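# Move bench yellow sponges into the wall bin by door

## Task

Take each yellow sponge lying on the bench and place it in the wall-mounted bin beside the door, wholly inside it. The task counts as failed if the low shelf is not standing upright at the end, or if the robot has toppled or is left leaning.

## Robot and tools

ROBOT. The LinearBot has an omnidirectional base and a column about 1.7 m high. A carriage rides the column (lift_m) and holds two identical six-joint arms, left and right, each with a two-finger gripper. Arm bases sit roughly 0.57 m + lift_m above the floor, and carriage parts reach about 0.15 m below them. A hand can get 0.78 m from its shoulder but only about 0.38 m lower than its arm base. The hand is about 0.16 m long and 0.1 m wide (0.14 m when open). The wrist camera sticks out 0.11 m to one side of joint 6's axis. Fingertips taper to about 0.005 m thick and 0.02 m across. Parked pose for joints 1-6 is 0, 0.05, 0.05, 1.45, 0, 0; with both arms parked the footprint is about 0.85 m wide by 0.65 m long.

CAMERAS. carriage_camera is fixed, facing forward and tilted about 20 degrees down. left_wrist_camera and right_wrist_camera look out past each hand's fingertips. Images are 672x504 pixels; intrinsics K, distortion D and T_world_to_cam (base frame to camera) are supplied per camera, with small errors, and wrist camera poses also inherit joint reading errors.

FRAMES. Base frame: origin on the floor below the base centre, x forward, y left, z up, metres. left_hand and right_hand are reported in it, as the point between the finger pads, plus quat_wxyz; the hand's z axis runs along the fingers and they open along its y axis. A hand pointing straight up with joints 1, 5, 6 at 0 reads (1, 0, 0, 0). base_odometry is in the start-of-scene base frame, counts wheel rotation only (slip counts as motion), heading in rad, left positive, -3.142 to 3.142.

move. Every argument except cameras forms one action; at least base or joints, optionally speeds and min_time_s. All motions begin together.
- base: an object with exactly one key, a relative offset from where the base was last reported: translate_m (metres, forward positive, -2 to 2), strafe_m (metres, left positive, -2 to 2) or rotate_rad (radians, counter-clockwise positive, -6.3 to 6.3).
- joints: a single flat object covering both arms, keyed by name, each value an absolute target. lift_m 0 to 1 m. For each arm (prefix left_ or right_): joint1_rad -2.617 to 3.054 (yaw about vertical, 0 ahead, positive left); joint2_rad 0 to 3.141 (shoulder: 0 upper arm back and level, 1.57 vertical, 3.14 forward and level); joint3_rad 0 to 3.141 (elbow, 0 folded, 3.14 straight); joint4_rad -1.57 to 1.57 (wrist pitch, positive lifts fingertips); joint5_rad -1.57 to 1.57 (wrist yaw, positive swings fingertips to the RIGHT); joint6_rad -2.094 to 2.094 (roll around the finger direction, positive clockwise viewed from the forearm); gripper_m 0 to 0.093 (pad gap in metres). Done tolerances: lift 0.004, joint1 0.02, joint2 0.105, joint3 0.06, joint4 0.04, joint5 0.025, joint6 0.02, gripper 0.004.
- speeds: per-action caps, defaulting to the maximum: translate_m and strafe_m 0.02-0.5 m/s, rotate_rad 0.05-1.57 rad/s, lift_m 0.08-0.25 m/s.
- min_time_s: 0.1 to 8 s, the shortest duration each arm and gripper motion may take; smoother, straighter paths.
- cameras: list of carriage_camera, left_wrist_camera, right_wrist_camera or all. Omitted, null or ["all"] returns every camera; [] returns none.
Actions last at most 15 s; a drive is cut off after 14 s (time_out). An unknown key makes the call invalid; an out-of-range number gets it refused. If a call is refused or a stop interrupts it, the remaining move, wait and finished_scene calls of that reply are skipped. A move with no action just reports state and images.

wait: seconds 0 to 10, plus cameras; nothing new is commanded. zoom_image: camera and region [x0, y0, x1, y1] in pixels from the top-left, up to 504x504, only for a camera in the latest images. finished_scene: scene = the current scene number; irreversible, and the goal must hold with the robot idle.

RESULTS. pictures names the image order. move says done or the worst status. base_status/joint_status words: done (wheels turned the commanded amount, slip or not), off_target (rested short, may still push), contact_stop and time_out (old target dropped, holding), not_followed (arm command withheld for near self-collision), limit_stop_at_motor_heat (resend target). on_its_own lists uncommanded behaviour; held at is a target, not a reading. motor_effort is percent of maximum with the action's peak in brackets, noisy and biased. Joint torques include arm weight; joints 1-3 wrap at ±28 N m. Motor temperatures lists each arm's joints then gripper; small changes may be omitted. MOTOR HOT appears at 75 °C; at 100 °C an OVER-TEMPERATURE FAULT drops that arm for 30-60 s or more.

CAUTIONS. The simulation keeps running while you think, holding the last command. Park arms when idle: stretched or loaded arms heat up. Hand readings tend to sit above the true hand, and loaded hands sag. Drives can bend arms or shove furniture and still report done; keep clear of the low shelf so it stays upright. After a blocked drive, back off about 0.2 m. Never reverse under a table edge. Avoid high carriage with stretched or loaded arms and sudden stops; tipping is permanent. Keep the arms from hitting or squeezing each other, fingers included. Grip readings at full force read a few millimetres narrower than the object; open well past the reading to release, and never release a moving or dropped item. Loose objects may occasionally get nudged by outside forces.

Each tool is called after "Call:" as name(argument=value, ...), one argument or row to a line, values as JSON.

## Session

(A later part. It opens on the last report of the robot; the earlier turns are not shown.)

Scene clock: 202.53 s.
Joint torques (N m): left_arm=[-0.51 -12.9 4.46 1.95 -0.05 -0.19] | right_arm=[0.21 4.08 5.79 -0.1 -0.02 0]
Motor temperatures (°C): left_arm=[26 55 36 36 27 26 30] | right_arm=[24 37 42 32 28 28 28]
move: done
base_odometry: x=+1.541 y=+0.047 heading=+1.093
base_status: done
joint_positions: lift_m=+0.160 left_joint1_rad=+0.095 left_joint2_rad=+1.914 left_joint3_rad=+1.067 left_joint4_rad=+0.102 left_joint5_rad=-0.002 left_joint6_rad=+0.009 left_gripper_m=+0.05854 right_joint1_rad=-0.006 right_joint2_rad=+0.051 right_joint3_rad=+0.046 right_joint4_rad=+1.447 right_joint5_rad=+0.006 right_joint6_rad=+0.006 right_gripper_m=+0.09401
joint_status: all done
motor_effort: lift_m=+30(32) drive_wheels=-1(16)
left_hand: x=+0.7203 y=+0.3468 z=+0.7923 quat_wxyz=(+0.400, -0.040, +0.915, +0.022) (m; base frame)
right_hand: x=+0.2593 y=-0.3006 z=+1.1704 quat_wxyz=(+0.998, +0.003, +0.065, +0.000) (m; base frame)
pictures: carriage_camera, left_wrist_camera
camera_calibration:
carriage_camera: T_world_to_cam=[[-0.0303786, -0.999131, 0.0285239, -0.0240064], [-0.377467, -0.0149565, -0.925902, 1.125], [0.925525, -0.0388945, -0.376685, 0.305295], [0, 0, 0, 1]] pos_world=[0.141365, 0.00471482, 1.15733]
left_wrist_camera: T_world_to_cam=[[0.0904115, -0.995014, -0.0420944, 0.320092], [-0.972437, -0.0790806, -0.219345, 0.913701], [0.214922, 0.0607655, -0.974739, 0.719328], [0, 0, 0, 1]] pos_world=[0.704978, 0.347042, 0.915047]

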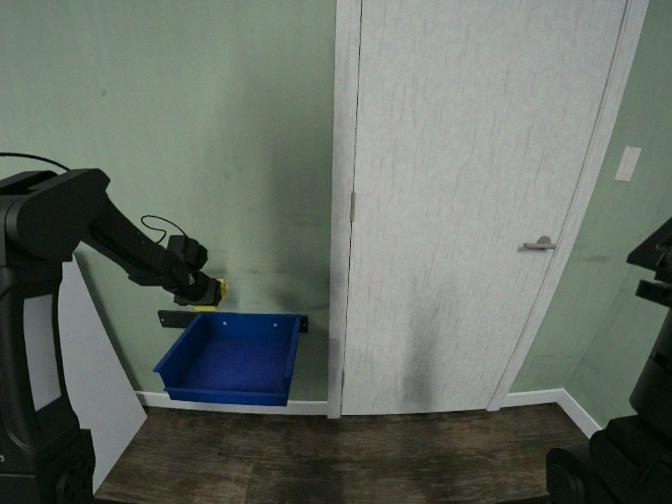

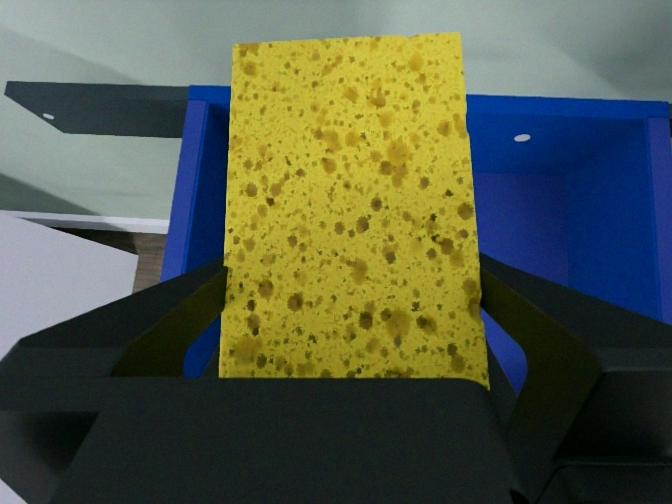

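Call:
move(
  joints={"left_joint1_rad":0.06,"lift_m":0.005},
  speeds={"lift_m":0.1},
  cameras=[],
)

Call:
move(
  joints={"left_joint2_rad":2.14},
  min_time_s=3,
  cameras=["carriage_camera","left_wrist_camera"],
)

Call:
move(
  joints={"left_gripper_m":0.085},
  min_time_s=2,
  cameras=[],
)

Call:
move(
  joints={"lift_m":0.5},
  speeds={"lift_m":0.12},
  cameras=["carriage_camera","left_wrist_camera"],
)

Scene clock: 214.17 s.
Joint torques (N m): left_arm=[-0.4 -12.79 4.48 1.94 -0.05 -0.19] | right_arm=[0.21 4.07 5.75 -0.1 -0.02 -0.01]
Motor temperatures (°C): left_arm=[26 55 36 36 27 26 30] | right_arm=[24 36 42 32 28 28 28]
move: done
base_odometry: x=+1.541 y=+0.047 heading=+1.093
base_status: not commanded
joint_positions: lift_m=+0.005 left_joint1_rad=+0.063 left_joint2_rad=+1.914 left_joint3_rad=+1.067 left_joint4_rad=+0.102 left_joint5_rad=-0.002 left_joint6_rad=+0.009 left_gripper_m=+0.05854 right_joint1_rad=-0.006 right_joint2_rad=+0.051 right_joint3_rad=+0.046 right_joint4_rad=+1.447 right_joint5_rad=+0.006 right_joint6_rad=+0.006 right_gripper_m=+0.09401
joint_status: all done
motor_effort: lift_m=+30(32) drive_wheels=+6(6)
left_hand: x=+0.7217 y=+0.3309 z=+0.6375 quat_wxyz=(+0.401, -0.025, +0.916, +0.015) (m; base frame)
right_hand: x=+0.2593 y=-0.3006 z=+1.0154 quat_wxyz=(+0.998, +0.003, +0.065, +0.000) (m; base frame)
pictures: none
No camera images: "cameras" was empty.

Scene clock: 217.47 s.
Joint torques (N m): left_arm=[-0.38 -11.23 3.62 1.64 -0.05 -0.2] | right_arm=[0.24 4.03 5.78 -0.1 -0.02 -0.02]
move: done
base_odometry: x=+1.541 y=+0.047 heading=+1.093
base_status: not commanded
joint_positions: lift_m=+0.005 left_joint1_rad=+0.063 left_joint2_rad=+2.130 left_joint3_rad=+1.067 left_joint4_rad=+0.102 left_joint5_rad=-0.002 left_joint6_rad=+0.009 left_gripper_m=+0.05854 right_joint1_rad=-0.006 right_joint2_rad=+0.051 right_joint3_rad=+0.046 right_joint4_rad=+1.447 right_joint5_rad=+0.006 right_joint6_rad=+0.006 right_gripper_m=+0.09401
joint_status: all done
motor_effort: lift_m=+30(30) drive_wheels=+6(6)
left_hand: x=+0.6973 y=+0.3294 z=+0.5366 quat_wxyz=(+0.300, -0.026, +0.954, +0.012) (m; base frame)
right_hand: x=+0.2593 y=-0.3006 z=+1.0154 quat_wxyz=(+0.998, +0.003, +0.065, +0.000) (m; base frame)
pictures: carriage_camera, left_wrist_camera
camera_calibration:
carriage_camera: T_world_to_cam=[[-0.0303786, -0.999131, 0.0285239, -0.0195852], [-0.377467, -0.0149565, -0.925902, 0.981489], [0.925525, -0.0388945, -0.376685, 0.246908], [0, 0, 0, 1]] pos_world=[0.141365, 0.00471482, 1.00233]
left_wrist_camera: T_world_to_cam=[[0.0493908, -0.997979, -0.0399892, 0.322415], [-0.998773, -0.0492016, -0.00570082, 0.727786], [0.00372176, 0.0402216, -0.999184, 0.643306], [0, 0, 0, 1]] pos_world=[0.708575, 0.331696, 0.659823]

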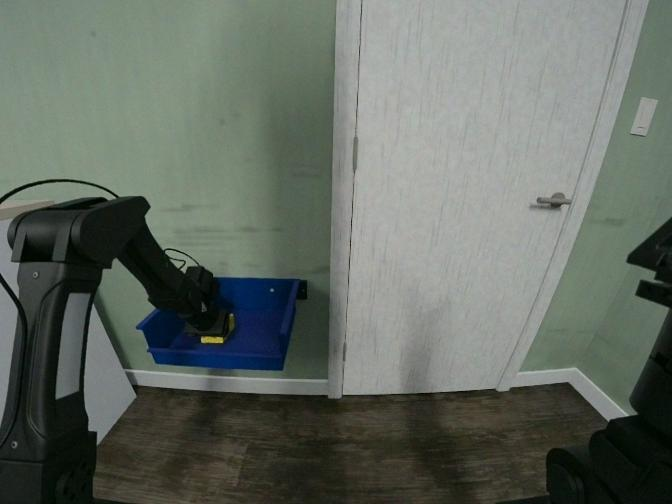

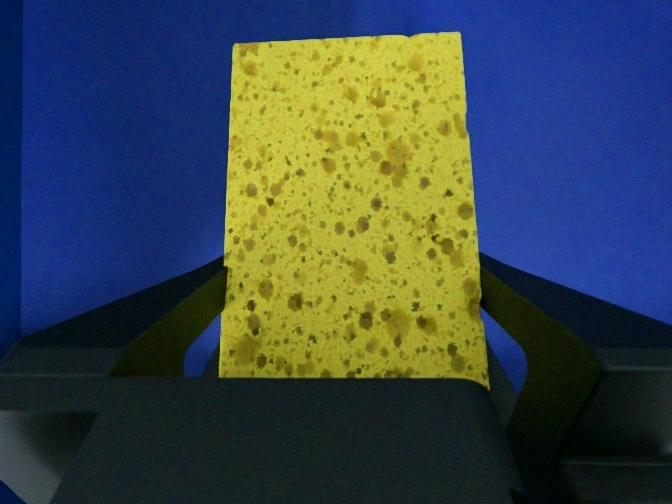

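Scene clock: 219.77 s.
Joint torques (N m): left_arm=[-0.38 -11.21 3.59 1.64 -0.07 -0.18] | right_arm=[0.2 4.04 5.79 -0.1 -0.02 -0.01]
move: done
base_odometry: x=+1.541 y=+0.047 heading=+1.093
base_status: not commanded
joint_positions: lift_m=+0.005 left_joint1_rad=+0.063 left_joint2_rad=+2.130 left_joint3_rad=+1.067 left_joint4_rad=+0.102 left_joint5_rad=-0.002 left_joint6_rad=+0.009 left_gripper_m=+0.08493 right_joint1_rad=-0.006 right_joint2_rad=+0.051 right_joint3_rad=+0.046 right_joint4_rad=+1.447 right_joint5_rad=+0.006 right_joint6_rad=+0.006 right_gripper_m=+0.09401
joint_status: all done
motor_effort: lift_m=+30(30) drive_wheels=+5(6)
left_hand: x=+0.6973 y=+0.3294 z=+0.5366 quat_wxyz=(+0.300, -0.026, +0.954, +0.012) (m; base frame)
right_hand: x=+0.2593 y=-0.3006 z=+1.0154 quat_wxyz=(+0.998, +0.003, +0.065, +0.000) (m; base frame)
pictures: none
No camera images: "cameras" was empty.

Scene clock: 224.30 s.
Joint torques (N m): left_arm=[-0.36 -12.34 3.59 1.57 -0.06 -0.19] | right_arm=[0.23 4.07 5.76 -0.11 -0.02 -0.01]
move: done
base_odometry: x=+1.541 y=+0.047 heading=+1.093
base_status: not commanded
joint_positions: lift_m=+0.500 left_joint1_rad=+0.063 left_joint2_rad=+2.140 left_joint3_rad=+1.067 left_joint4_rad=+0.108 left_joint5_rad=-0.002 left_joint6_rad=+0.009 left_gripper_m=+0.08493 right_joint1_rad=-0.006 right_joint2_rad=+0.051 right_joint3_rad=+0.046 right_joint4_rad=+1.447 right_joint5_rad=+0.006 right_joint6_rad=+0.006 right_gripper_m=+0.09401
joint_status: all done
motor_effort: lift_m=+33(40) drive_wheels=+5(6)
left_hand: x=+0.6969 y=+0.3293 z=+1.0278 quat_wxyz=(+0.298, -0.026, +0.954, +0.012) (m; base frame)
right_hand: x=+0.2593 y=-0.3006 z=+1.5102 quat_wxyz=(+0.998, +0.003, +0.065, +0.000) (m; base frame)
pictures: carriage_camera, left_wrist_camera
camera_calibration:
carriage_camera: T_world_to_cam=[[-0.0303786, -0.999131, 0.0285239, -0.0336988], [-0.377467, -0.0149565, -0.925902, 1.43963], [0.925525, -0.0388945, -0.376685, 0.433292], [0, 0, 0, 1]] pos_world=[0.141365, 0.00471482, 1.49713]
left_wrist_camera: T_world_to_cam=[[0.049229, -0.99799, -0.0398956, 0.342067], [-0.998787, -0.0492089, -0.00148744, 0.725748], [-0.000478767, 0.0399205, -0.999203, 1.13718], [0, 0, 0, 1]] pos_world=[0.708572, 0.331696, 1.151]

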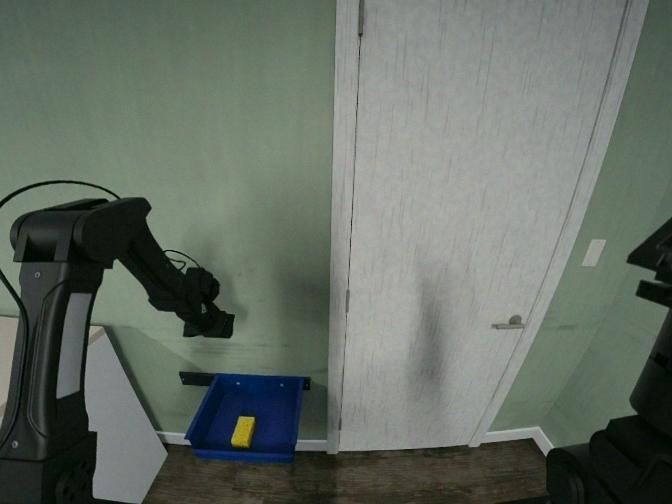

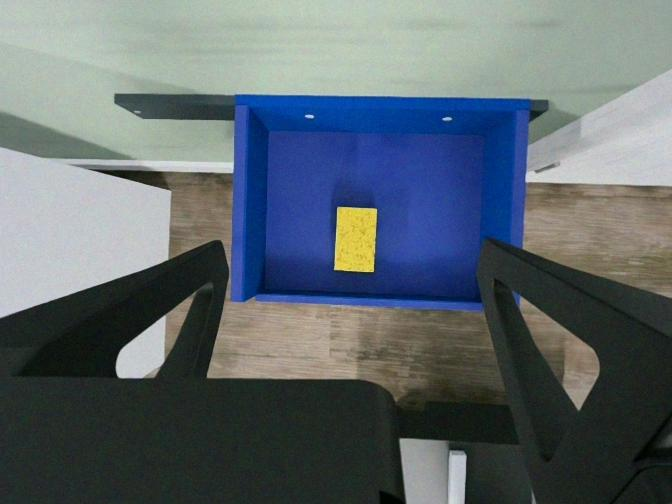

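Call:
move(
  base={"translate_m":-0.6},
  speeds={"translate_m":0.25},
  joints={"left_joint1_rad":0,"left_joint2_rad":0.05,"left_joint3_rad":0.05,"left_joint4_rad":1.45,"left_gripper_m":0.093},
  min_time_s=3,
  cameras=[],
)

Call:
move(
  base={"rotate_rad":1.571},
  joints={"lift_m":0.9},
  cameras=[],
)

Call:
move(
  base={"strafe_m":1.6},
  speeds={"strafe_m":0.25},
  cameras=["carriage_camera"],
)

Scene clock: 256.50 s.
Joint torques (N m): left_arm=[-0.68 4.21 3.19 -0.12 -0.07 -0.19] | right_arm=[0.21 4.05 5.75 -0.11 -0.02 0]
Motor temperatures (°C): left_arm=[26 55 34 35 27 26 29] | right_arm=[24 35 42 31 28 28 28]
move: done
base_odometry: x=+1.266 y=-0.486 heading=+1.093
base_status: done
joint_positions: lift_m=+0.500 left_joint1_rad=+0.007 left_joint2_rad=+0.055 left_joint3_rad=+0.063 left_joint4_rad=+1.444 left_joint5_rad=-0.002 left_joint6_rad=+0.009 left_gripper_m=+0.09290 right_joint1_rad=-0.006 right_joint2_rad=+0.051 right_joint3_rad=+0.046 right_joint4_rad=+1.448 right_joint5_rad=+0.006 right_joint6_rad=+0.006 right_gripper_m=+0.09401
joint_status: all done
motor_effort: lift_m=+33(33) drive_wheels=+2(15)
left_hand: x=+0.2561 y=+0.3000 z=+1.5148 quat_wxyz=(+0.998, -0.001, +0.060, +0.008) (m; base frame)
right_hand: x=+0.2591 y=-0.3006 z=+1.5102 quat_wxyz=(+0.998, +0.003, +0.064, +0.000) (m; base frame)
pictures: none
No camera images: "cameras" was empty.

Scene clock: 259.60 s.
Joint torques (N m): left_arm=[-0.65 4.46 3.77 -0.13 -0.06 -0.18] | right_arm=[0.16 4.12 5.76 -0.11 -0.02 0]
move: done
base_odometry: x=+1.266 y=-0.486 heading=+2.664
base_status: done
joint_positions: lift_m=+0.900 left_joint1_rad=+0.006 left_joint2_rad=+0.053 left_joint3_rad=+0.056 left_joint4_rad=+1.446 left_joint5_rad=-0.002 left_joint6_rad=+0.009 left_gripper_m=+0.09291 right_joint1_rad=-0.006 right_joint2_rad=+0.051 right_joint3_rad=+0.045 right_joint4_rad=+1.448 right_joint5_rad=+0.006 right_joint6_rad=+0.006 right_gripper_m=+0.09402
joint_status: all done
motor_effort: lift_m=+33(41) drive_wheels=+8(17)
left_hand: x=+0.2570 y=+0.3000 z=+1.9129 quat_wxyz=(+0.998, -0.001, +0.061, +0.008) (m; base frame)
right_hand: x=+0.2590 y=-0.3006 z=+1.9101 quat_wxyz=(+0.998, +0.003, +0.064, +0.000) (m; base frame)
pictures: none
No camera images: "cameras" was empty.

Scene clock: 267.30 s.
Joint torques (N m): left_arm=[-0.5 4.53 3.74 -0.13 -0.06 -0.2] | right_arm=[0.18 4.16 5.78 -0.12 0 -0.01]
move: done
base_odometry: x=+0.531 y=-1.907 heading=+2.664
base_status: done
joint_positions: lift_m=+0.900 left_joint1_rad=+0.005 left_joint2_rad=+0.053 left_joint3_rad=+0.056 left_joint4_rad=+1.446 left_joint5_rad=-0.001 left_joint6_rad=+0.009 left_gripper_m=+0.09291 right_joint1_rad=-0.006 right_joint2_rad=+0.051 right_joint3_rad=+0.045 right_joint4_rad=+1.448 right_joint5_rad=+0.005 right_joint6_rad=+0.006 right_gripper_m=+0.09402
joint_status: not commanded
motor_effort: lift_m=+33(33) drive_wheels=-2(18)
left_hand: x=+0.2570 y=+0.2998 z=+1.9129 quat_wxyz=(+0.998, +0.000, +0.061, +0.007) (m; base frame)
right_hand: x=+0.2590 y=-0.3005 z=+1.9101 quat_wxyz=(+0.998, +0.003, +0.064, +0.000) (m; base frame)
pictures: carriage_camera
camera_calibration:
carriage_camera: T_world_to_cam=[[-0.0303786, -0.999131, 0.0285239, -0.0451084], [-0.377467, -0.0149565, -0.925902, 1.80999], [0.925525, -0.0388945, -0.376685, 0.583966], [0, 0, 0, 1]] pos_world=[0.141365, 0.00471482, 1.89713]

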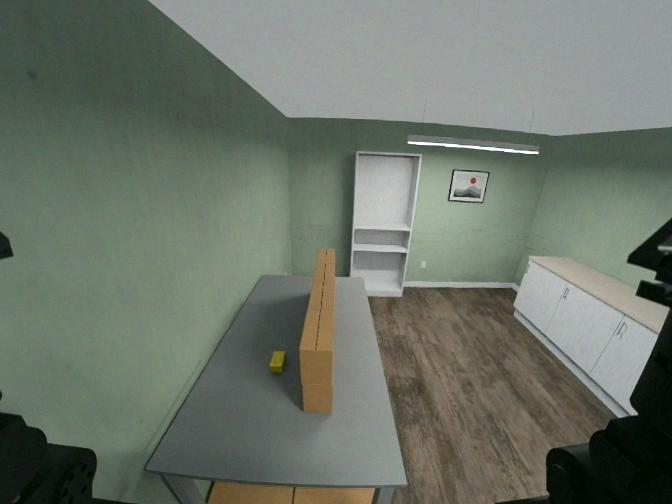

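Call:
move(
  base={"translate_m":0.1},
  speeds={"translate_m":0.1},
  joints={"left_joint1_rad":0,"left_joint2_rad":2.75,"left_joint3_rad":2.44,"left_joint4_rad":-0.44,"left_joint5_rad":0,"left_joint6_rad":0},
  min_time_s=4,
  cameras=["left_wrist_camera","carriage_camera"],
)

Scene clock: 291.13 s.
Joint torques (N m): left_arm=[-0.51 -17.72 8.18 1.76 -0.05 -0.19] | right_arm=[0.23 4.12 5.76 -0.12 -0.01 -0.01]
Motor temperatures (°C): left_arm=[26 47 35 32 27 26 28] | right_arm=[24 35 42 31 28 28 28]
move: done
base_odometry: x=+0.442 y=-1.862 heading=+2.665
base_status: done
joint_positions: lift_m=+0.900 left_joint1_rad=+0.005 left_joint2_rad=+2.738 left_joint3_rad=+2.407 left_joint4_rad=-0.432 left_joint5_rad=-0.001 left_joint6_rad=+0.009 left_gripper_m=+0.09291 right_joint1_rad=-0.006 right_joint2_rad=+0.051 right_joint3_rad=+0.045 right_joint4_rad=+1.449 right_joint5_rad=+0.005 right_joint6_rad=+0.006 right_gripper_m=+0.09402
joint_status: all done
motor_effort: lift_m=+33(33) drive_wheels=+5(14)
left_hand: x=+0.9176 y=+0.3029 z=+1.5048 quat_wxyz=(+0.393, +0.002, +0.920, +0.003) (m; base frame)
right_hand: x=+0.2588 y=-0.3005 z=+1.9101 quat_wxyz=(+0.998, +0.003, +0.064, +0.000) (m; base frame)
pictures: carriage_camera, left_wrist_camera
camera_calibration:
carriage_camera: T_world_to_cam=[[-0.0303786, -0.999131, 0.0285239, -0.0451084], [-0.377467, -0.0149565, -0.925902, 1.80999], [0.925525, -0.0388945, -0.376685, 0.583966], [0, 0, 0, 1]] pos_world=[0.141365, 0.00471482, 1.89713]
left_wrist_camera: T_world_to_cam=[[-0.000990111, -0.999149, -0.0412229, 0.372266], [-0.979362, 0.00930054, -0.201901, 1.21159], [0.202113, 0.0401723, -0.978538, 1.39789], [0, 0, 0, 1]] pos_world=[0.904426, 0.304524, 1.62786]

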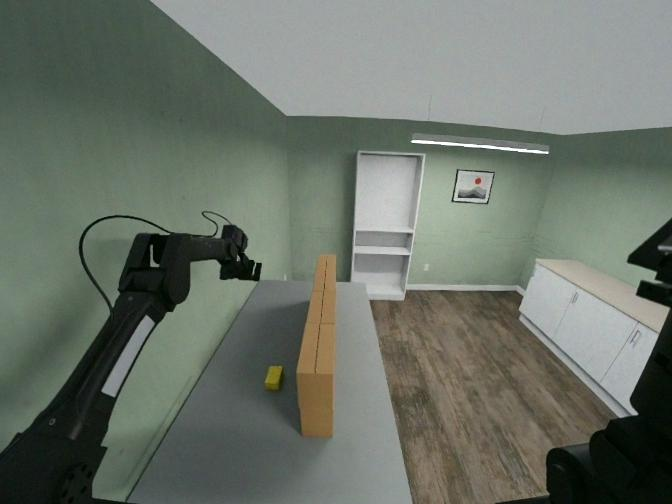

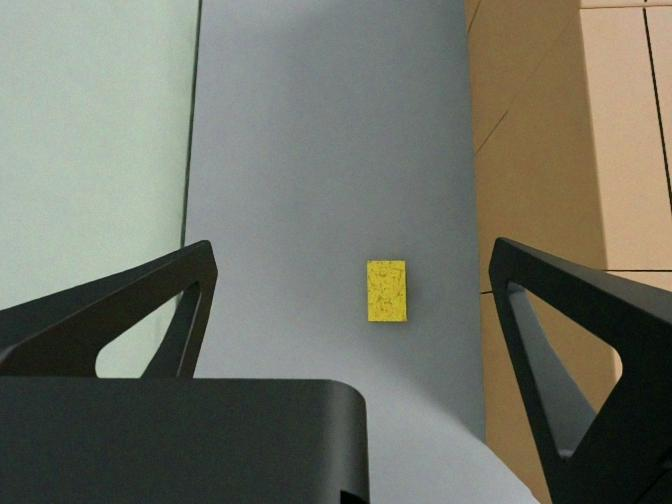

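Call:
move(
  base={"translate_m":0.035},
  speeds={"translate_m":0.05},
  joints={"left_joint1_rad":-0.075,"lift_m":0.5},
  cameras=["left_wrist_camera","carriage_camera"],
)

Scene clock: 302.57 s.
Joint torques (N m): left_arm=[0.1 -19.6 7.25 1.87 -0.09 -0.19] | right_arm=[0.2 4.15 5.81 -0.13 -0.01 -0.01]
Motor temperatures (°C): left_arm=[26 54 37 34 27 26 28] | right_arm=[24 35 42 31 28 28 28]
move: done
base_odometry: x=+0.411 y=-1.846 heading=+2.665
base_status: done
joint_positions: lift_m=+0.500 left_joint1_rad=-0.079 left_joint2_rad=+2.755 left_joint3_rad=+2.419 left_joint4_rad=-0.446 left_joint5_rad=+0.000 left_joint6_rad=+0.009 left_gripper_m=+0.09291 right_joint1_rad=-0.006 right_joint2_rad=+0.050 right_joint3_rad=+0.045 right_joint4_rad=+1.450 right_joint5_rad=+0.005 right_joint6_rad=+0.006 right_gripper_m=+0.09402
joint_status: all done
motor_effort: lift_m=+30(31) drive_wheels=+6(17)
left_hand: x=+0.9140 y=+0.2452 z=+1.0967 quat_wxyz=(+0.384, +0.040, +0.922, -0.014) (m; base frame)
right_hand: x=+0.2584 y=-0.3005 z=+1.5103 quat_wxyz=(+0.998, +0.003, +0.063, +0.000) (m; base frame)
pictures: carriage_camera, left_wrist_camera
camera_calibration:
carriage_camera: T_world_to_cam=[[-0.0303786, -0.999131, 0.0285239, -0.0337045], [-0.377467, -0.0149565, -0.925902, 1.43981], [0.925525, -0.0388945, -0.376685, 0.433367], [0, 0, 0, 1]] pos_world=[0.141365, 0.00471482, 1.49733]
left_wrist_camera: T_world_to_cam=[[-0.0855038, -0.995543, -0.0397898, 0.372685], [-0.978606, 0.091416, -0.184318, 1.08609], [0.187133, 0.0231787, -0.982061, 1.02332], [0, 0, 0, 1]] pos_world=[0.90322, 0.248019, 1.21997]

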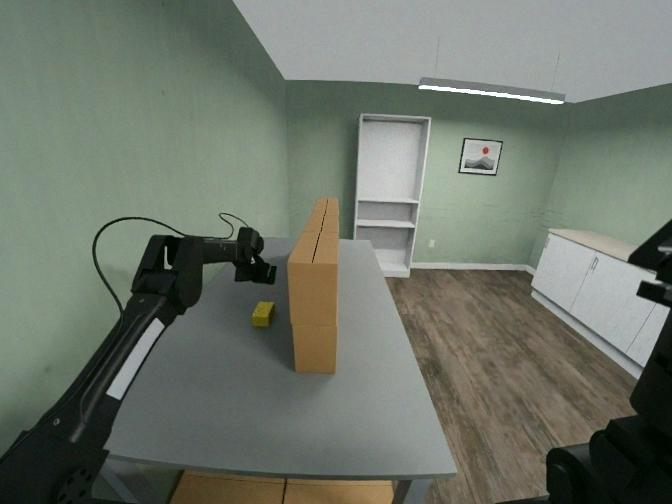

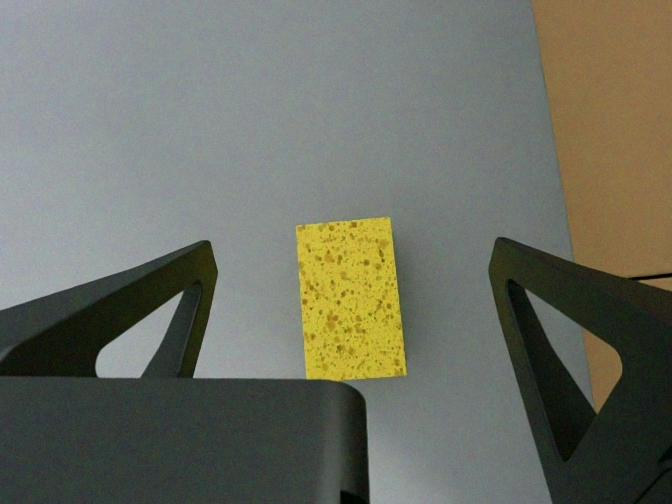

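Call:
move(
  joints={"left_joint5_rad":-0.06,"lift_m":0.37},
  speeds={"lift_m":0.12},
  cameras=["left_wrist_camera"],
)

Scene clock: 307.03 s.
Joint torques (N m): left_arm=[0.05 -19.66 7.1 1.86 -0.16 -0.19] | right_arm=[0.18 4.15 5.82 -0.13 -0.01 0]
Motor temperatures (°C): left_arm=[26 57 38 34 27 26 28] | right_arm=[24 35 41 31 28 28 28]
move: done
base_odometry: x=+0.411 y=-1.846 heading=+2.665
base_status: not commanded
joint_positions: lift_m=+0.370 left_joint1_rad=-0.079 left_joint2_rad=+2.757 left_joint3_rad=+2.421 left_joint4_rad=-0.445 left_joint5_rad=-0.051 left_joint6_rad=+0.009 left_gripper_m=+0.09291 right_joint1_rad=-0.006 right_joint2_rad=+0.050 right_joint3_rad=+0.045 right_joint4_rad=+1.450 right_joint5_rad=+0.005 right_joint6_rad=+0.006 right_gripper_m=+0.09402
joint_status: all done
motor_effort: lift_m=+30(31) drive_wheels=+6(6)
left_hand: x=+0.9148 y=+0.2541 z=+0.9665 quat_wxyz=(+0.385, +0.030, +0.922, +0.010) (m; base frame)
right_hand: x=+0.2584 y=-0.3005 z=+1.3803 quat_wxyz=(+0.998, +0.003, +0.063, +0.000) (m; base frame)
pictures: left_wrist_camera
camera_calibration:
left_wrist_camera: T_world_to_cam=[[-0.0488978, -0.995907, -0.0760167, 0.37797], [-0.980754, 0.0622785, -0.18505, 1.0722], [0.189026, 0.0655052, -0.979785, 0.88032], [0, 0, 0, 1]] pos_world=[0.903642, 0.251983, 1.08967]

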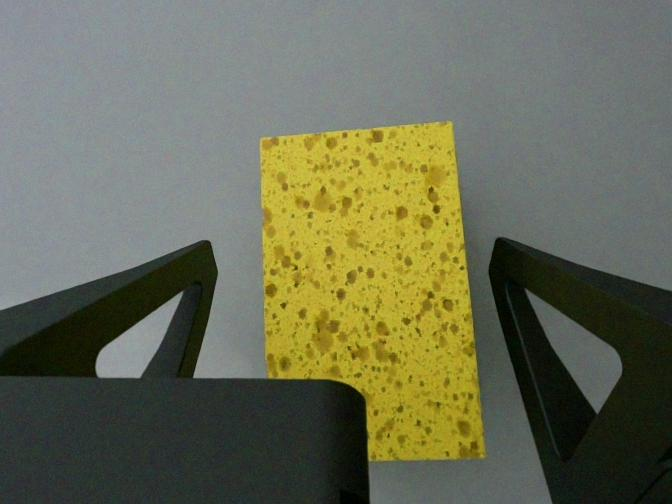

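Call:
move(
  joints={"left_joint1_rad":-0.092,"lift_m":0.342},
  speeds={"lift_m":0.08},
  cameras=["left_wrist_camera"],
)

Call:
move(
  joints={"left_gripper_m":0.045},
  min_time_s=2,
  cameras=["left_wrist_camera"],
)

Call:
move(
  joints={"lift_m":0.6},
  speeds={"lift_m":0.1},
  cameras=["left_wrist_camera","carriage_camera"],
)

Scene clock: 315.43 s.
Joint torques (N m): left_arm=[-0.7 -19.7 7.15 1.8 -0.15 -0.17] | right_arm=[0.2 4.16 5.75 -0.13 -0.01 -0.01]
Motor temperatures (°C): left_arm=[26 65 38 34 27 26 28] | right_arm=[24 35 41 31 28 28 28]
move: done
base_odometry: x=+0.411 y=-1.846 heading=+2.665
base_status: not commanded
joint_positions: lift_m=+0.342 left_joint1_rad=-0.085 left_joint2_rad=+2.757 left_joint3_rad=+2.421 left_joint4_rad=-0.441 left_joint5_rad=-0.052 left_joint6_rad=+0.007 left_gripper_m=+0.09291 right_joint1_rad=-0.006 right_joint2_rad=+0.050 right_joint3_rad=+0.045 right_joint4_rad=+1.450 right_joint5_rad=+0.005 right_joint6_rad=+0.006 right_gripper_m=+0.09402
joint_status: all done
motor_effort: lift_m=+30(32) drive_wheels=-1(6)
left_hand: x=+0.9152 y=+0.2499 z=+0.9392 quat_wxyz=(+0.387, +0.032, +0.921, +0.009) (m; base frame)
right_hand: x=+0.2584 y=-0.3005 z=+1.3523 quat_wxyz=(+0.998, +0.003, +0.063, +0.000) (m; base frame)
pictures: left_wrist_camera
camera_calibration:
left_wrist_camera: T_world_to_cam=[[-0.052767, -0.995789, -0.0749644, 0.374329], [-0.979703, 0.0661596, -0.189224, 1.06981], [0.193387, 0.0634581, -0.979068, 0.849572], [0, 0, 0, 1]] pos_world=[0.903549, 0.248063, 1.06228]

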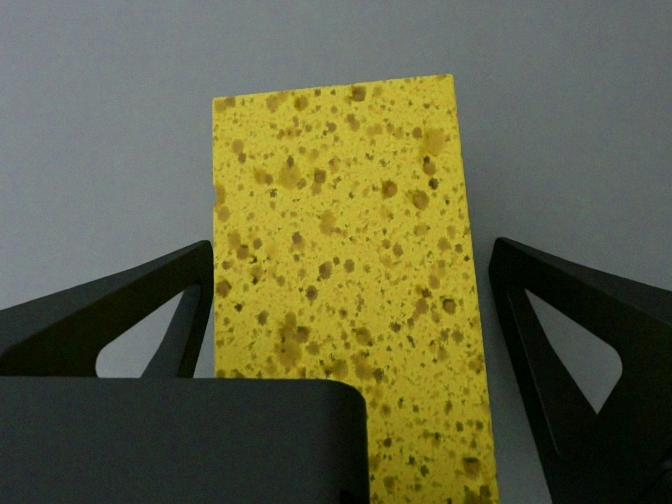

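Scene clock: 317.73 s.
Joint torques (N m): left_arm=[-0.73 -19.73 7.15 1.81 -0.15 -0.17] | right_arm=[0.21 4.14 5.82 -0.13 -0.01 -0.01]
Motor temperatures (°C): left_arm=[26 66 38 34 27 26 28] | right_arm=[24 35 41 31 28 28 28]
move: off_target
base_odometry: x=+0.411 y=-1.846 heading=+2.665
base_status: not commanded
joint_positions: lift_m=+0.342 left_joint1_rad=-0.085 left_joint2_rad=+2.757 left_joint3_rad=+2.421 left_joint4_rad=-0.441 left_joint5_rad=-0.052 left_joint6_rad=+0.007 left_gripper_m=+0.05917 right_joint1_rad=-0.006 right_joint2_rad=+0.050 right_joint3_rad=+0.045 right_joint4_rad=+1.450 right_joint5_rad=+0.005 right_joint6_rad=+0.006 right_gripper_m=+0.09402
joint_status: left_gripper_m off_target (ended at +0.05920, target +0.04500)
motor_effort: lift_m=+30(30) drive_wheels=+6(6)
left_hand: x=+0.9152 y=+0.2499 z=+0.9392 quat_wxyz=(+0.387, +0.032, +0.921, +0.009) (m; base frame)
right_hand: x=+0.2584 y=-0.3005 z=+1.3523 quat_wxyz=(+0.998, +0.003, +0.063, +0.000) (m; base frame)
pictures: left_wrist_camera
camera_calibration:
left_wrist_camera: T_world_to_cam=[[-0.052767, -0.995789, -0.0749644, 0.374329], [-0.979703, 0.0661596, -0.189224, 1.06981], [0.193387, 0.0634581, -0.979068, 0.849572], [0, 0, 0, 1]] pos_world=[0.903549, 0.248063, 1.06228]

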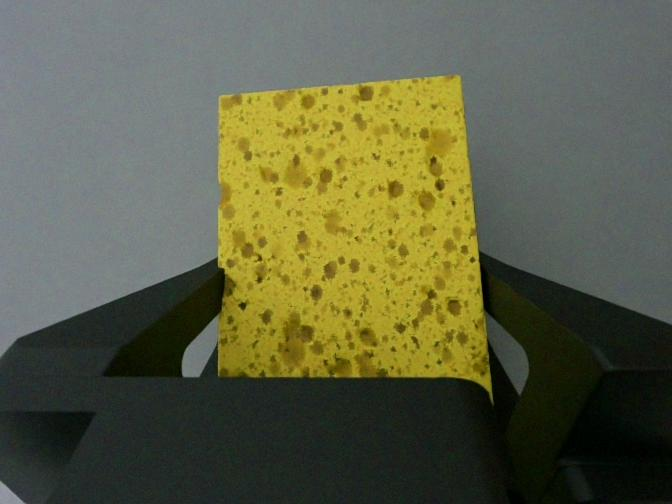

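Scene clock: 320.70 s.
Joint torques (N m): left_arm=[-0.65 -19.85 7.06 1.85 -0.16 -0.17] | right_arm=[0.18 4.16 5.83 -0.13 -0.01 0]
Motor temperatures (°C): left_arm=[26 67 38 34 27 26 28] | right_arm=[24 35 41 31 28 28 28]
move: done
base_odometry: x=+0.411 y=-1.846 heading=+2.665
base_status: not commanded
joint_positions: lift_m=+0.600 left_joint1_rad=-0.085 left_joint2_rad=+2.758 left_joint3_rad=+2.421 left_joint4_rad=-0.443 left_joint5_rad=-0.052 left_joint6_rad=+0.007 left_gripper_m=+0.05917 right_joint1_rad=-0.006 right_joint2_rad=+0.050 right_joint3_rad=+0.045 right_joint4_rad=+1.450 right_joint5_rad=+0.005 right_joint6_rad=+0.006 right_gripper_m=+0.09402
joint_status: all done
motor_effort: lift_m=+33(40) drive_wheels=+6(6)
left_hand: x=+0.9147 y=+0.2500 z=+1.1958 quat_wxyz=(+0.386, +0.032, +0.922, +0.009) (m; base frame)
right_hand: x=+0.2584 y=-0.3005 z=+1.6101 quat_wxyz=(+0.998, +0.003, +0.063, +0.000) (m; base frame)
pictures: carriage_camera, left_wrist_camera
camera_calibration:
carriage_camera: T_world_to_cam=[[-0.0303786, -0.999131, 0.0285239, -0.0365512], [-0.377467, -0.0149565, -0.925902, 1.53222], [0.925525, -0.0388945, -0.376685, 0.47096], [0, 0, 0, 1]] pos_world=[0.141365, 0.00471482, 1.59713]
left_wrist_camera: T_world_to_cam=[[-0.0530804, -0.995756, -0.0751806, 0.394126], [-0.980406, 0.0662682, -0.185508, 1.11399], [0.189702, 0.0638607, -0.979763, 1.10505], [0, 0, 0, 1]] pos_world=[0.903451, 0.248062, 1.31897]

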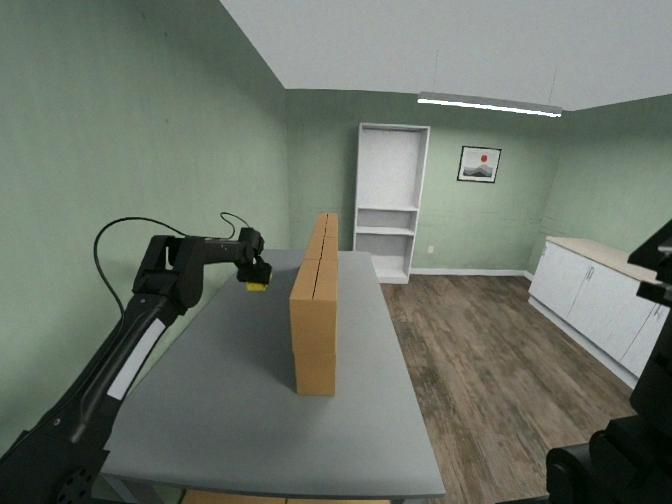

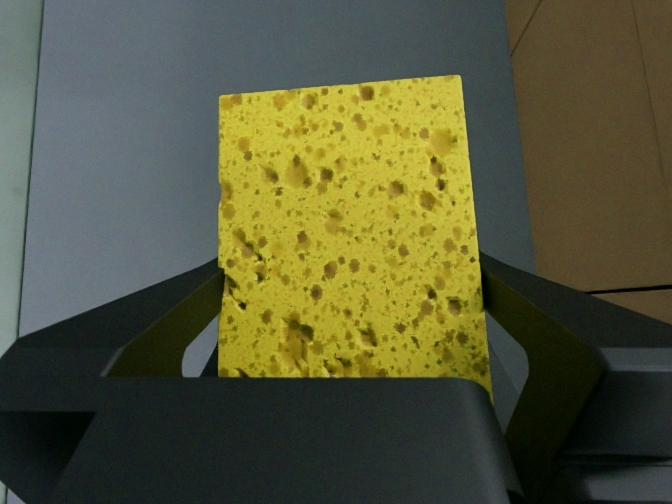

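Call:
move(
  joints={"lift_m":0.8,"left_joint1_rad":0,"left_joint2_rad":1.9,"left_joint3_rad":1.06,"left_joint4_rad":0.11,"left_joint5_rad":0},
  min_time_s=4,
  cameras=[],
)

Call:
move(
  base={"translate_m":-0.14},
  speeds={"translate_m":0.15},
  cameras=["left_wrist_camera"],
)

Call:
move(
  base={"strafe_m":-1.6},
  speeds={"strafe_m":0.25},
  joints={"lift_m":0.5},
  cameras=[],
)

Call:
move(
  base={"rotate_rad":-1.571},
  speeds={"rotate_rad":0.8},
  cameras=["carriage_camera","left_wrist_camera"],
)

Scene clock: 336.87 s.
Joint torques (N m): left_arm=[0.4 -15.31 3.96 2 0.01 -0.16] | right_arm=[0.21 4.15 5.81 -0.14 -0.01 -0.01]
Motor temperatures (°C): left_arm=[26 72 38 35 27 26 29] | right_arm=[24 34 41 31 28 28 28]
move: done
base_odometry: x=+0.411 y=-1.846 heading=+2.665
base_status: not commanded
joint_positions: lift_m=+0.800 left_joint1_rad=-0.008 left_joint2_rad=+1.937 left_joint3_rad=+1.072 left_joint4_rad=+0.093 left_joint5_rad=-0.010 left_joint6_rad=+0.007 left_gripper_m=+0.05916 right_joint1_rad=-0.006 right_joint2_rad=+0.050 right_joint3_rad=+0.045 right_joint4_rad=+1.450 right_joint5_rad=+0.005 right_joint6_rad=+0.006 right_gripper_m=+0.09402
joint_status: all done
motor_effort: lift_m=+33(41) drive_wheels=+6(6)
left_hand: x=+0.7214 y=+0.2974 z=+1.4217 quat_wxyz=(+0.389, +0.005, +0.921, +0.004) (m; base frame)
right_hand: x=+0.2584 y=-0.3005 z=+1.8101 quat_wxyz=(+0.998, +0.003, +0.063, +0.000) (m; base frame)
pictures: none
No camera images: "cameras" was empty.

Scene clock: 338.70 s.
Joint torques (N m): left_arm=[0.36 -14.89 4 1.96 0 -0.16] | right_arm=[0.2 4.21 5.81 -0.14 -0.01 -0.01]
Motor temperatures (°C): left_arm=[26 71 38 35 27 26 29] | right_arm=[24 34 41 31 28 28 28]
move: done
base_odometry: x=+0.535 y=-1.910 heading=+2.665
base_status: done
joint_positions: lift_m=+0.800 left_joint1_rad=-0.007 left_joint2_rad=+1.933 left_joint3_rad=+1.072 left_joint4_rad=+0.097 left_joint5_rad=-0.009 left_joint6_rad=+0.007 left_gripper_m=+0.05916 right_joint1_rad=-0.006 right_joint2_rad=+0.050 right_joint3_rad=+0.045 right_joint4_rad=+1.450 right_joint5_rad=+0.005 right_joint6_rad=+0.006 right_gripper_m=+0.09402
joint_status: not commanded
motor_effort: lift_m=+33(33) drive_wheels=-1(12)
left_hand: x=+0.7224 y=+0.2974 z=+1.4243 quat_wxyz=(+0.393, +0.005, +0.920, +0.004) (m; base frame)
right_hand: x=+0.2584 y=-0.3005 z=+1.8101 quat_wxyz=(+0.998, +0.003, +0.063, +0.000) (m; base frame)
pictures: left_wrist_camera
camera_calibration:
left_wrist_camera: T_world_to_cam=[[-0.00566999, -0.998976, -0.0448845, 0.371869], [-0.979311, 0.0146267, -0.20183, 1.0025], [0.20228, 0.0428115, -0.978392, 1.35768], [0, 0, 0, 1]] pos_world=[0.709237, 0.2987, 1.54737]

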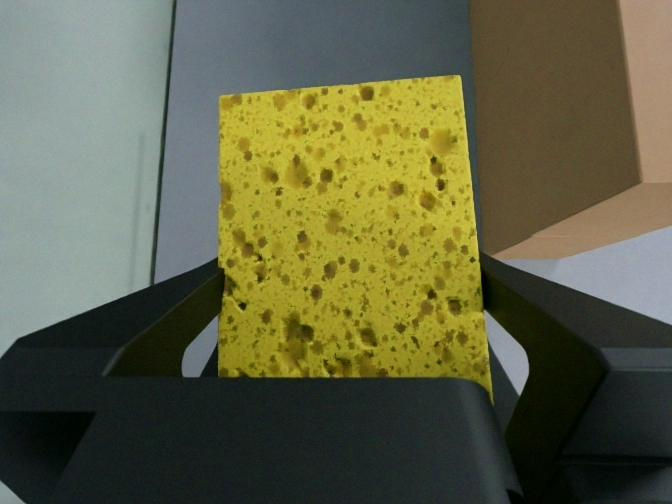

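Scene clock: 346.40 s.
Joint torques (N m): left_arm=[-0.01 -13.33 4.45 1.96 -0.02 -0.16] | right_arm=[0.16 4.21 5.81 -0.14 -0.01 -0.01]
Motor temperatures (°C): left_arm=[26 69 37 36 27 26 29] | right_arm=[24 34 41 30 28 28 28]
move: done
base_odometry: x=+1.269 y=-0.488 heading=+2.665
base_status: done
joint_positions: lift_m=+0.500 left_joint1_rad=-0.003 left_joint2_rad=+1.919 left_joint3_rad=+1.066 left_joint4_rad=+0.100 left_joint5_rad=-0.005 left_joint6_rad=+0.007 left_gripper_m=+0.05916 right_joint1_rad=-0.006 right_joint2_rad=+0.050 right_joint3_rad=+0.045 right_joint4_rad=+1.450 right_joint5_rad=+0.004 right_joint6_rad=+0.006 right_gripper_m=+0.09402
joint_status: all done
motor_effort: lift_m=+30(33) drive_wheels=+0(13)
left_hand: x=+0.7218 y=+0.2988 z=+1.1293 quat_wxyz=(+0.398, +0.004, +0.918, +0.003) (m; base frame)
right_hand: x=+0.2584 y=-0.3004 z=+1.5103 quat_wxyz=(+0.998, +0.002, +0.063, +0.000) (m; base frame)
pictures: none
No camera images: "cameras" was empty.

Scene clock: 349.67 s.
Joint torques (N m): left_arm=[0.1 -13.34 4.51 1.94 -0.04 -0.16] | right_arm=[0.18 4.21 5.83 -0.15 0 -0.01]
Motor temperatures (°C): left_arm=[26 68 37 36 27 26 30] | right_arm=[24 34 41 30 28 28 28]
move: done
base_odometry: x=+1.269 y=-0.488 heading=+1.095
base_status: done
joint_positions: lift_m=+0.500 left_joint1_rad=-0.003 left_joint2_rad=+1.919 left_joint3_rad=+1.066 left_joint4_rad=+0.101 left_joint5_rad=-0.004 left_joint6_rad=+0.007 left_gripper_m=+0.05917 right_joint1_rad=-0.006 right_joint2_rad=+0.050 right_joint3_rad=+0.045 right_joint4_rad=+1.450 right_joint5_rad=+0.004 right_joint6_rad=+0.006 right_gripper_m=+0.09402
joint_status: not commanded
motor_effort: lift_m=+30(30) drive_wheels=+8(17)
left_hand: x=+0.7219 y=+0.2986 z=+1.1295 quat_wxyz=(+0.398, +0.004, +0.917, +0.002) (m; base frame)
right_hand: x=+0.2584 y=-0.3004 z=+1.5103 quat_wxyz=(+0.998, +0.002, +0.063, +0.000) (m; base frame)
pictures: carriage_camera, left_wrist_camera
camera_calibration:
carriage_camera: T_world_to_cam=[[-0.0303786, -0.999131, 0.0285239, -0.0337045], [-0.377467, -0.0149565, -0.925902, 1.43981], [0.925525, -0.0388945, -0.376685, 0.433367], [0, 0, 0, 1]] pos_world=[0.141365, 0.00471482, 1.49733]
left_wrist_camera: T_world_to_cam=[[-0.00490471, -0.999138, -0.0412184, 0.355133], [-0.97694, 0.0135863, -0.213084, 0.953885], [0.21346, 0.0392227, -0.976164, 1.05968], [0, 0, 0, 1]] pos_world=[0.707431, 0.300303, 1.25231]

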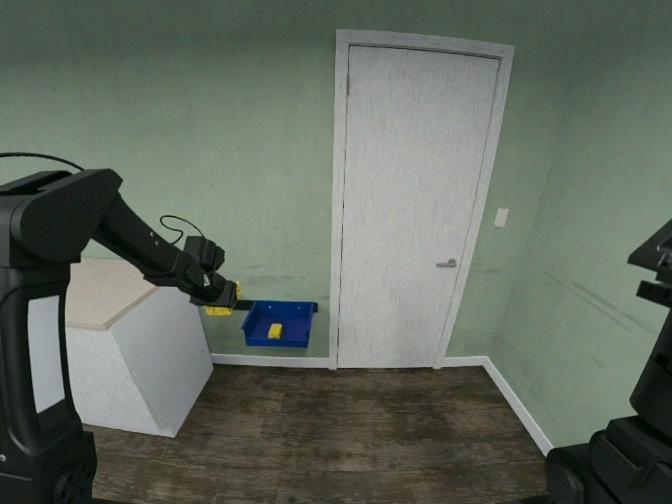

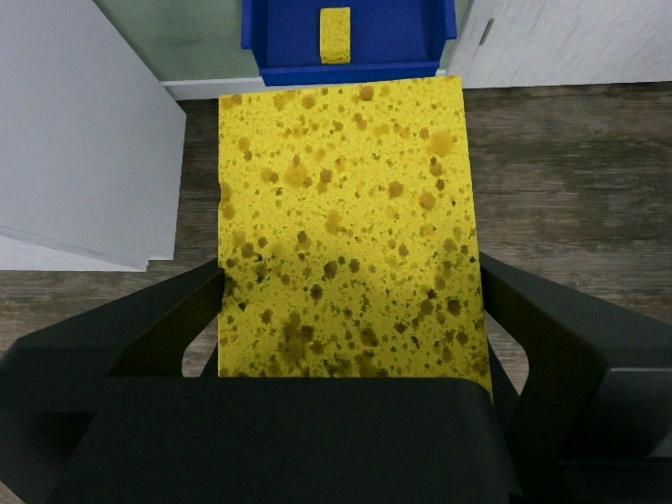

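Call:
move(
  base={"translate_m":0.6},
  speeds={"translate_m":0.2},
  joints={"left_joint1_rad":-0.2},
  cameras=[],
)

Call:
move(
  joints={"lift_m":0.16},
  cameras=["carriage_camera","left_wrist_camera"],
)

Scene clock: 364.97 s.
Joint torques (N m): left_arm=[0.31 -13.31 4.52 1.95 -0.09 -0.16] | right_arm=[0.18 4.19 5.87 -0.13 -0.01 0]
Motor temperatures (°C): left_arm=[26 65 37 37 27 26 30] | right_arm=[24 34 41 30 28 28 28]
move: done
base_odometry: x=+1.544 y=+0.045 heading=+1.094
base_status: done
joint_positions: lift_m=+0.500 left_joint1_rad=-0.206 left_joint2_rad=+1.919 left_joint3_rad=+1.066 left_joint4_rad=+0.101 left_joint5_rad=+0.001 left_joint6_rad=+0.007 left_gripper_m=+0.05917 right_joint1_rad=-0.006 right_joint2_rad=+0.050 right_joint3_rad=+0.045 right_joint4_rad=+1.450 right_joint5_rad=+0.004 right_joint6_rad=+0.006 right_gripper_m=+0.09402
joint_status: all done
motor_effort: lift_m=+30(30) drive_wheels=-4(17)
left_hand: x=+0.7114 y=+0.1977 z=+1.1295 quat_wxyz=(+0.396, +0.098, +0.912, -0.040) (m; base frame)
right_hand: x=+0.2584 y=-0.3004 z=+1.5103 quat_wxyz=(+0.998, +0.002, +0.063, +0.000) (m; base frame)
pictures: none
No camera images: "cameras" was empty.

Scene clock: 366.87 s.
Joint torques (N m): left_arm=[0.31 -13.16 4.41 1.94 -0.09 -0.16] | right_arm=[0.2 4.21 5.75 -0.15 0 -0.01]
Motor temperatures (°C): left_arm=[26 64 37 37 27 26 30] | right_arm=[24 34 41 30 28 28 28]
move: done
base_odometry: x=+1.544 y=+0.045 heading=+1.094
base_status: not commanded
joint_positions: lift_m=+0.160 left_joint1_rad=-0.206 left_joint2_rad=+1.917 left_joint3_rad=+1.066 left_joint4_rad=+0.101 left_joint5_rad=+0.001 left_joint6_rad=+0.007 left_gripper_m=+0.05917 right_joint1_rad=-0.006 right_joint2_rad=+0.050 right_joint3_rad=+0.045 right_joint4_rad=+1.450 right_joint5_rad=+0.004 right_joint6_rad=+0.006 right_gripper_m=+0.09402
joint_status: all done
motor_effort: lift_m=+30(32) drive_wheels=-3(8)
left_hand: x=+0.7115 y=+0.1976 z=+0.7904 quat_wxyz=(+0.397, +0.098, +0.912, -0.040) (m; base frame)
right_hand: x=+0.2583 y=-0.3004 z=+1.1703 quat_wxyz=(+0.998, +0.002, +0.063, +0.000) (m; base frame)
pictures: carriage_camera, left_wrist_camera
camera_calibration:
carriage_camera: T_world_to_cam=[[-0.0303786, -0.999131, 0.0285239, -0.0240064], [-0.377467, -0.0149565, -0.925902, 1.125], [0.925525, -0.0388945, -0.376685, 0.305295], [0, 0, 0, 1]] pos_world=[0.141365, 0.00471482, 1.15733]
left_wrist_camera: T_world_to_cam=[[-0.209741, -0.977015, -0.0380893, 0.379205], [-0.953113, 0.21299, -0.214969, 0.81794], [0.218141, -0.00878437, -0.975878, 0.740811], [0, 0, 0, 1]] pos_world=[0.697523, 0.202783, 0.913216]

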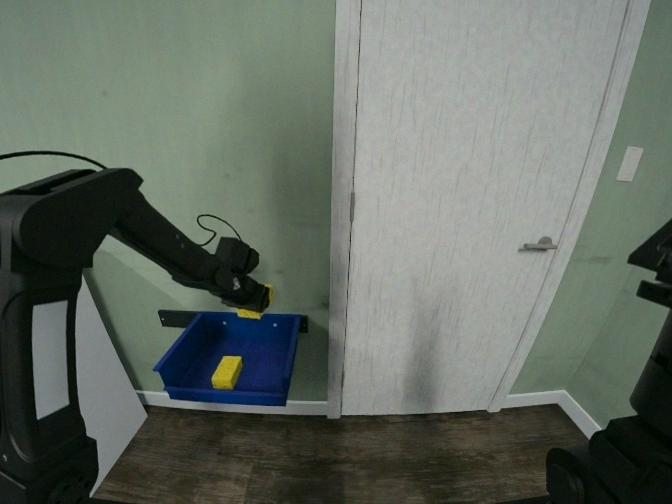

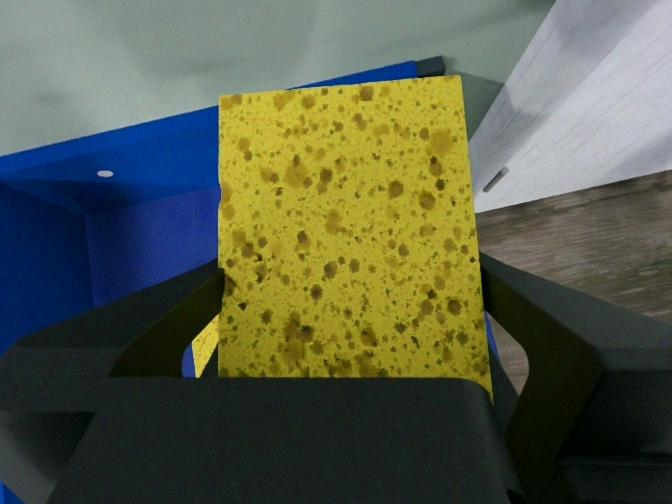

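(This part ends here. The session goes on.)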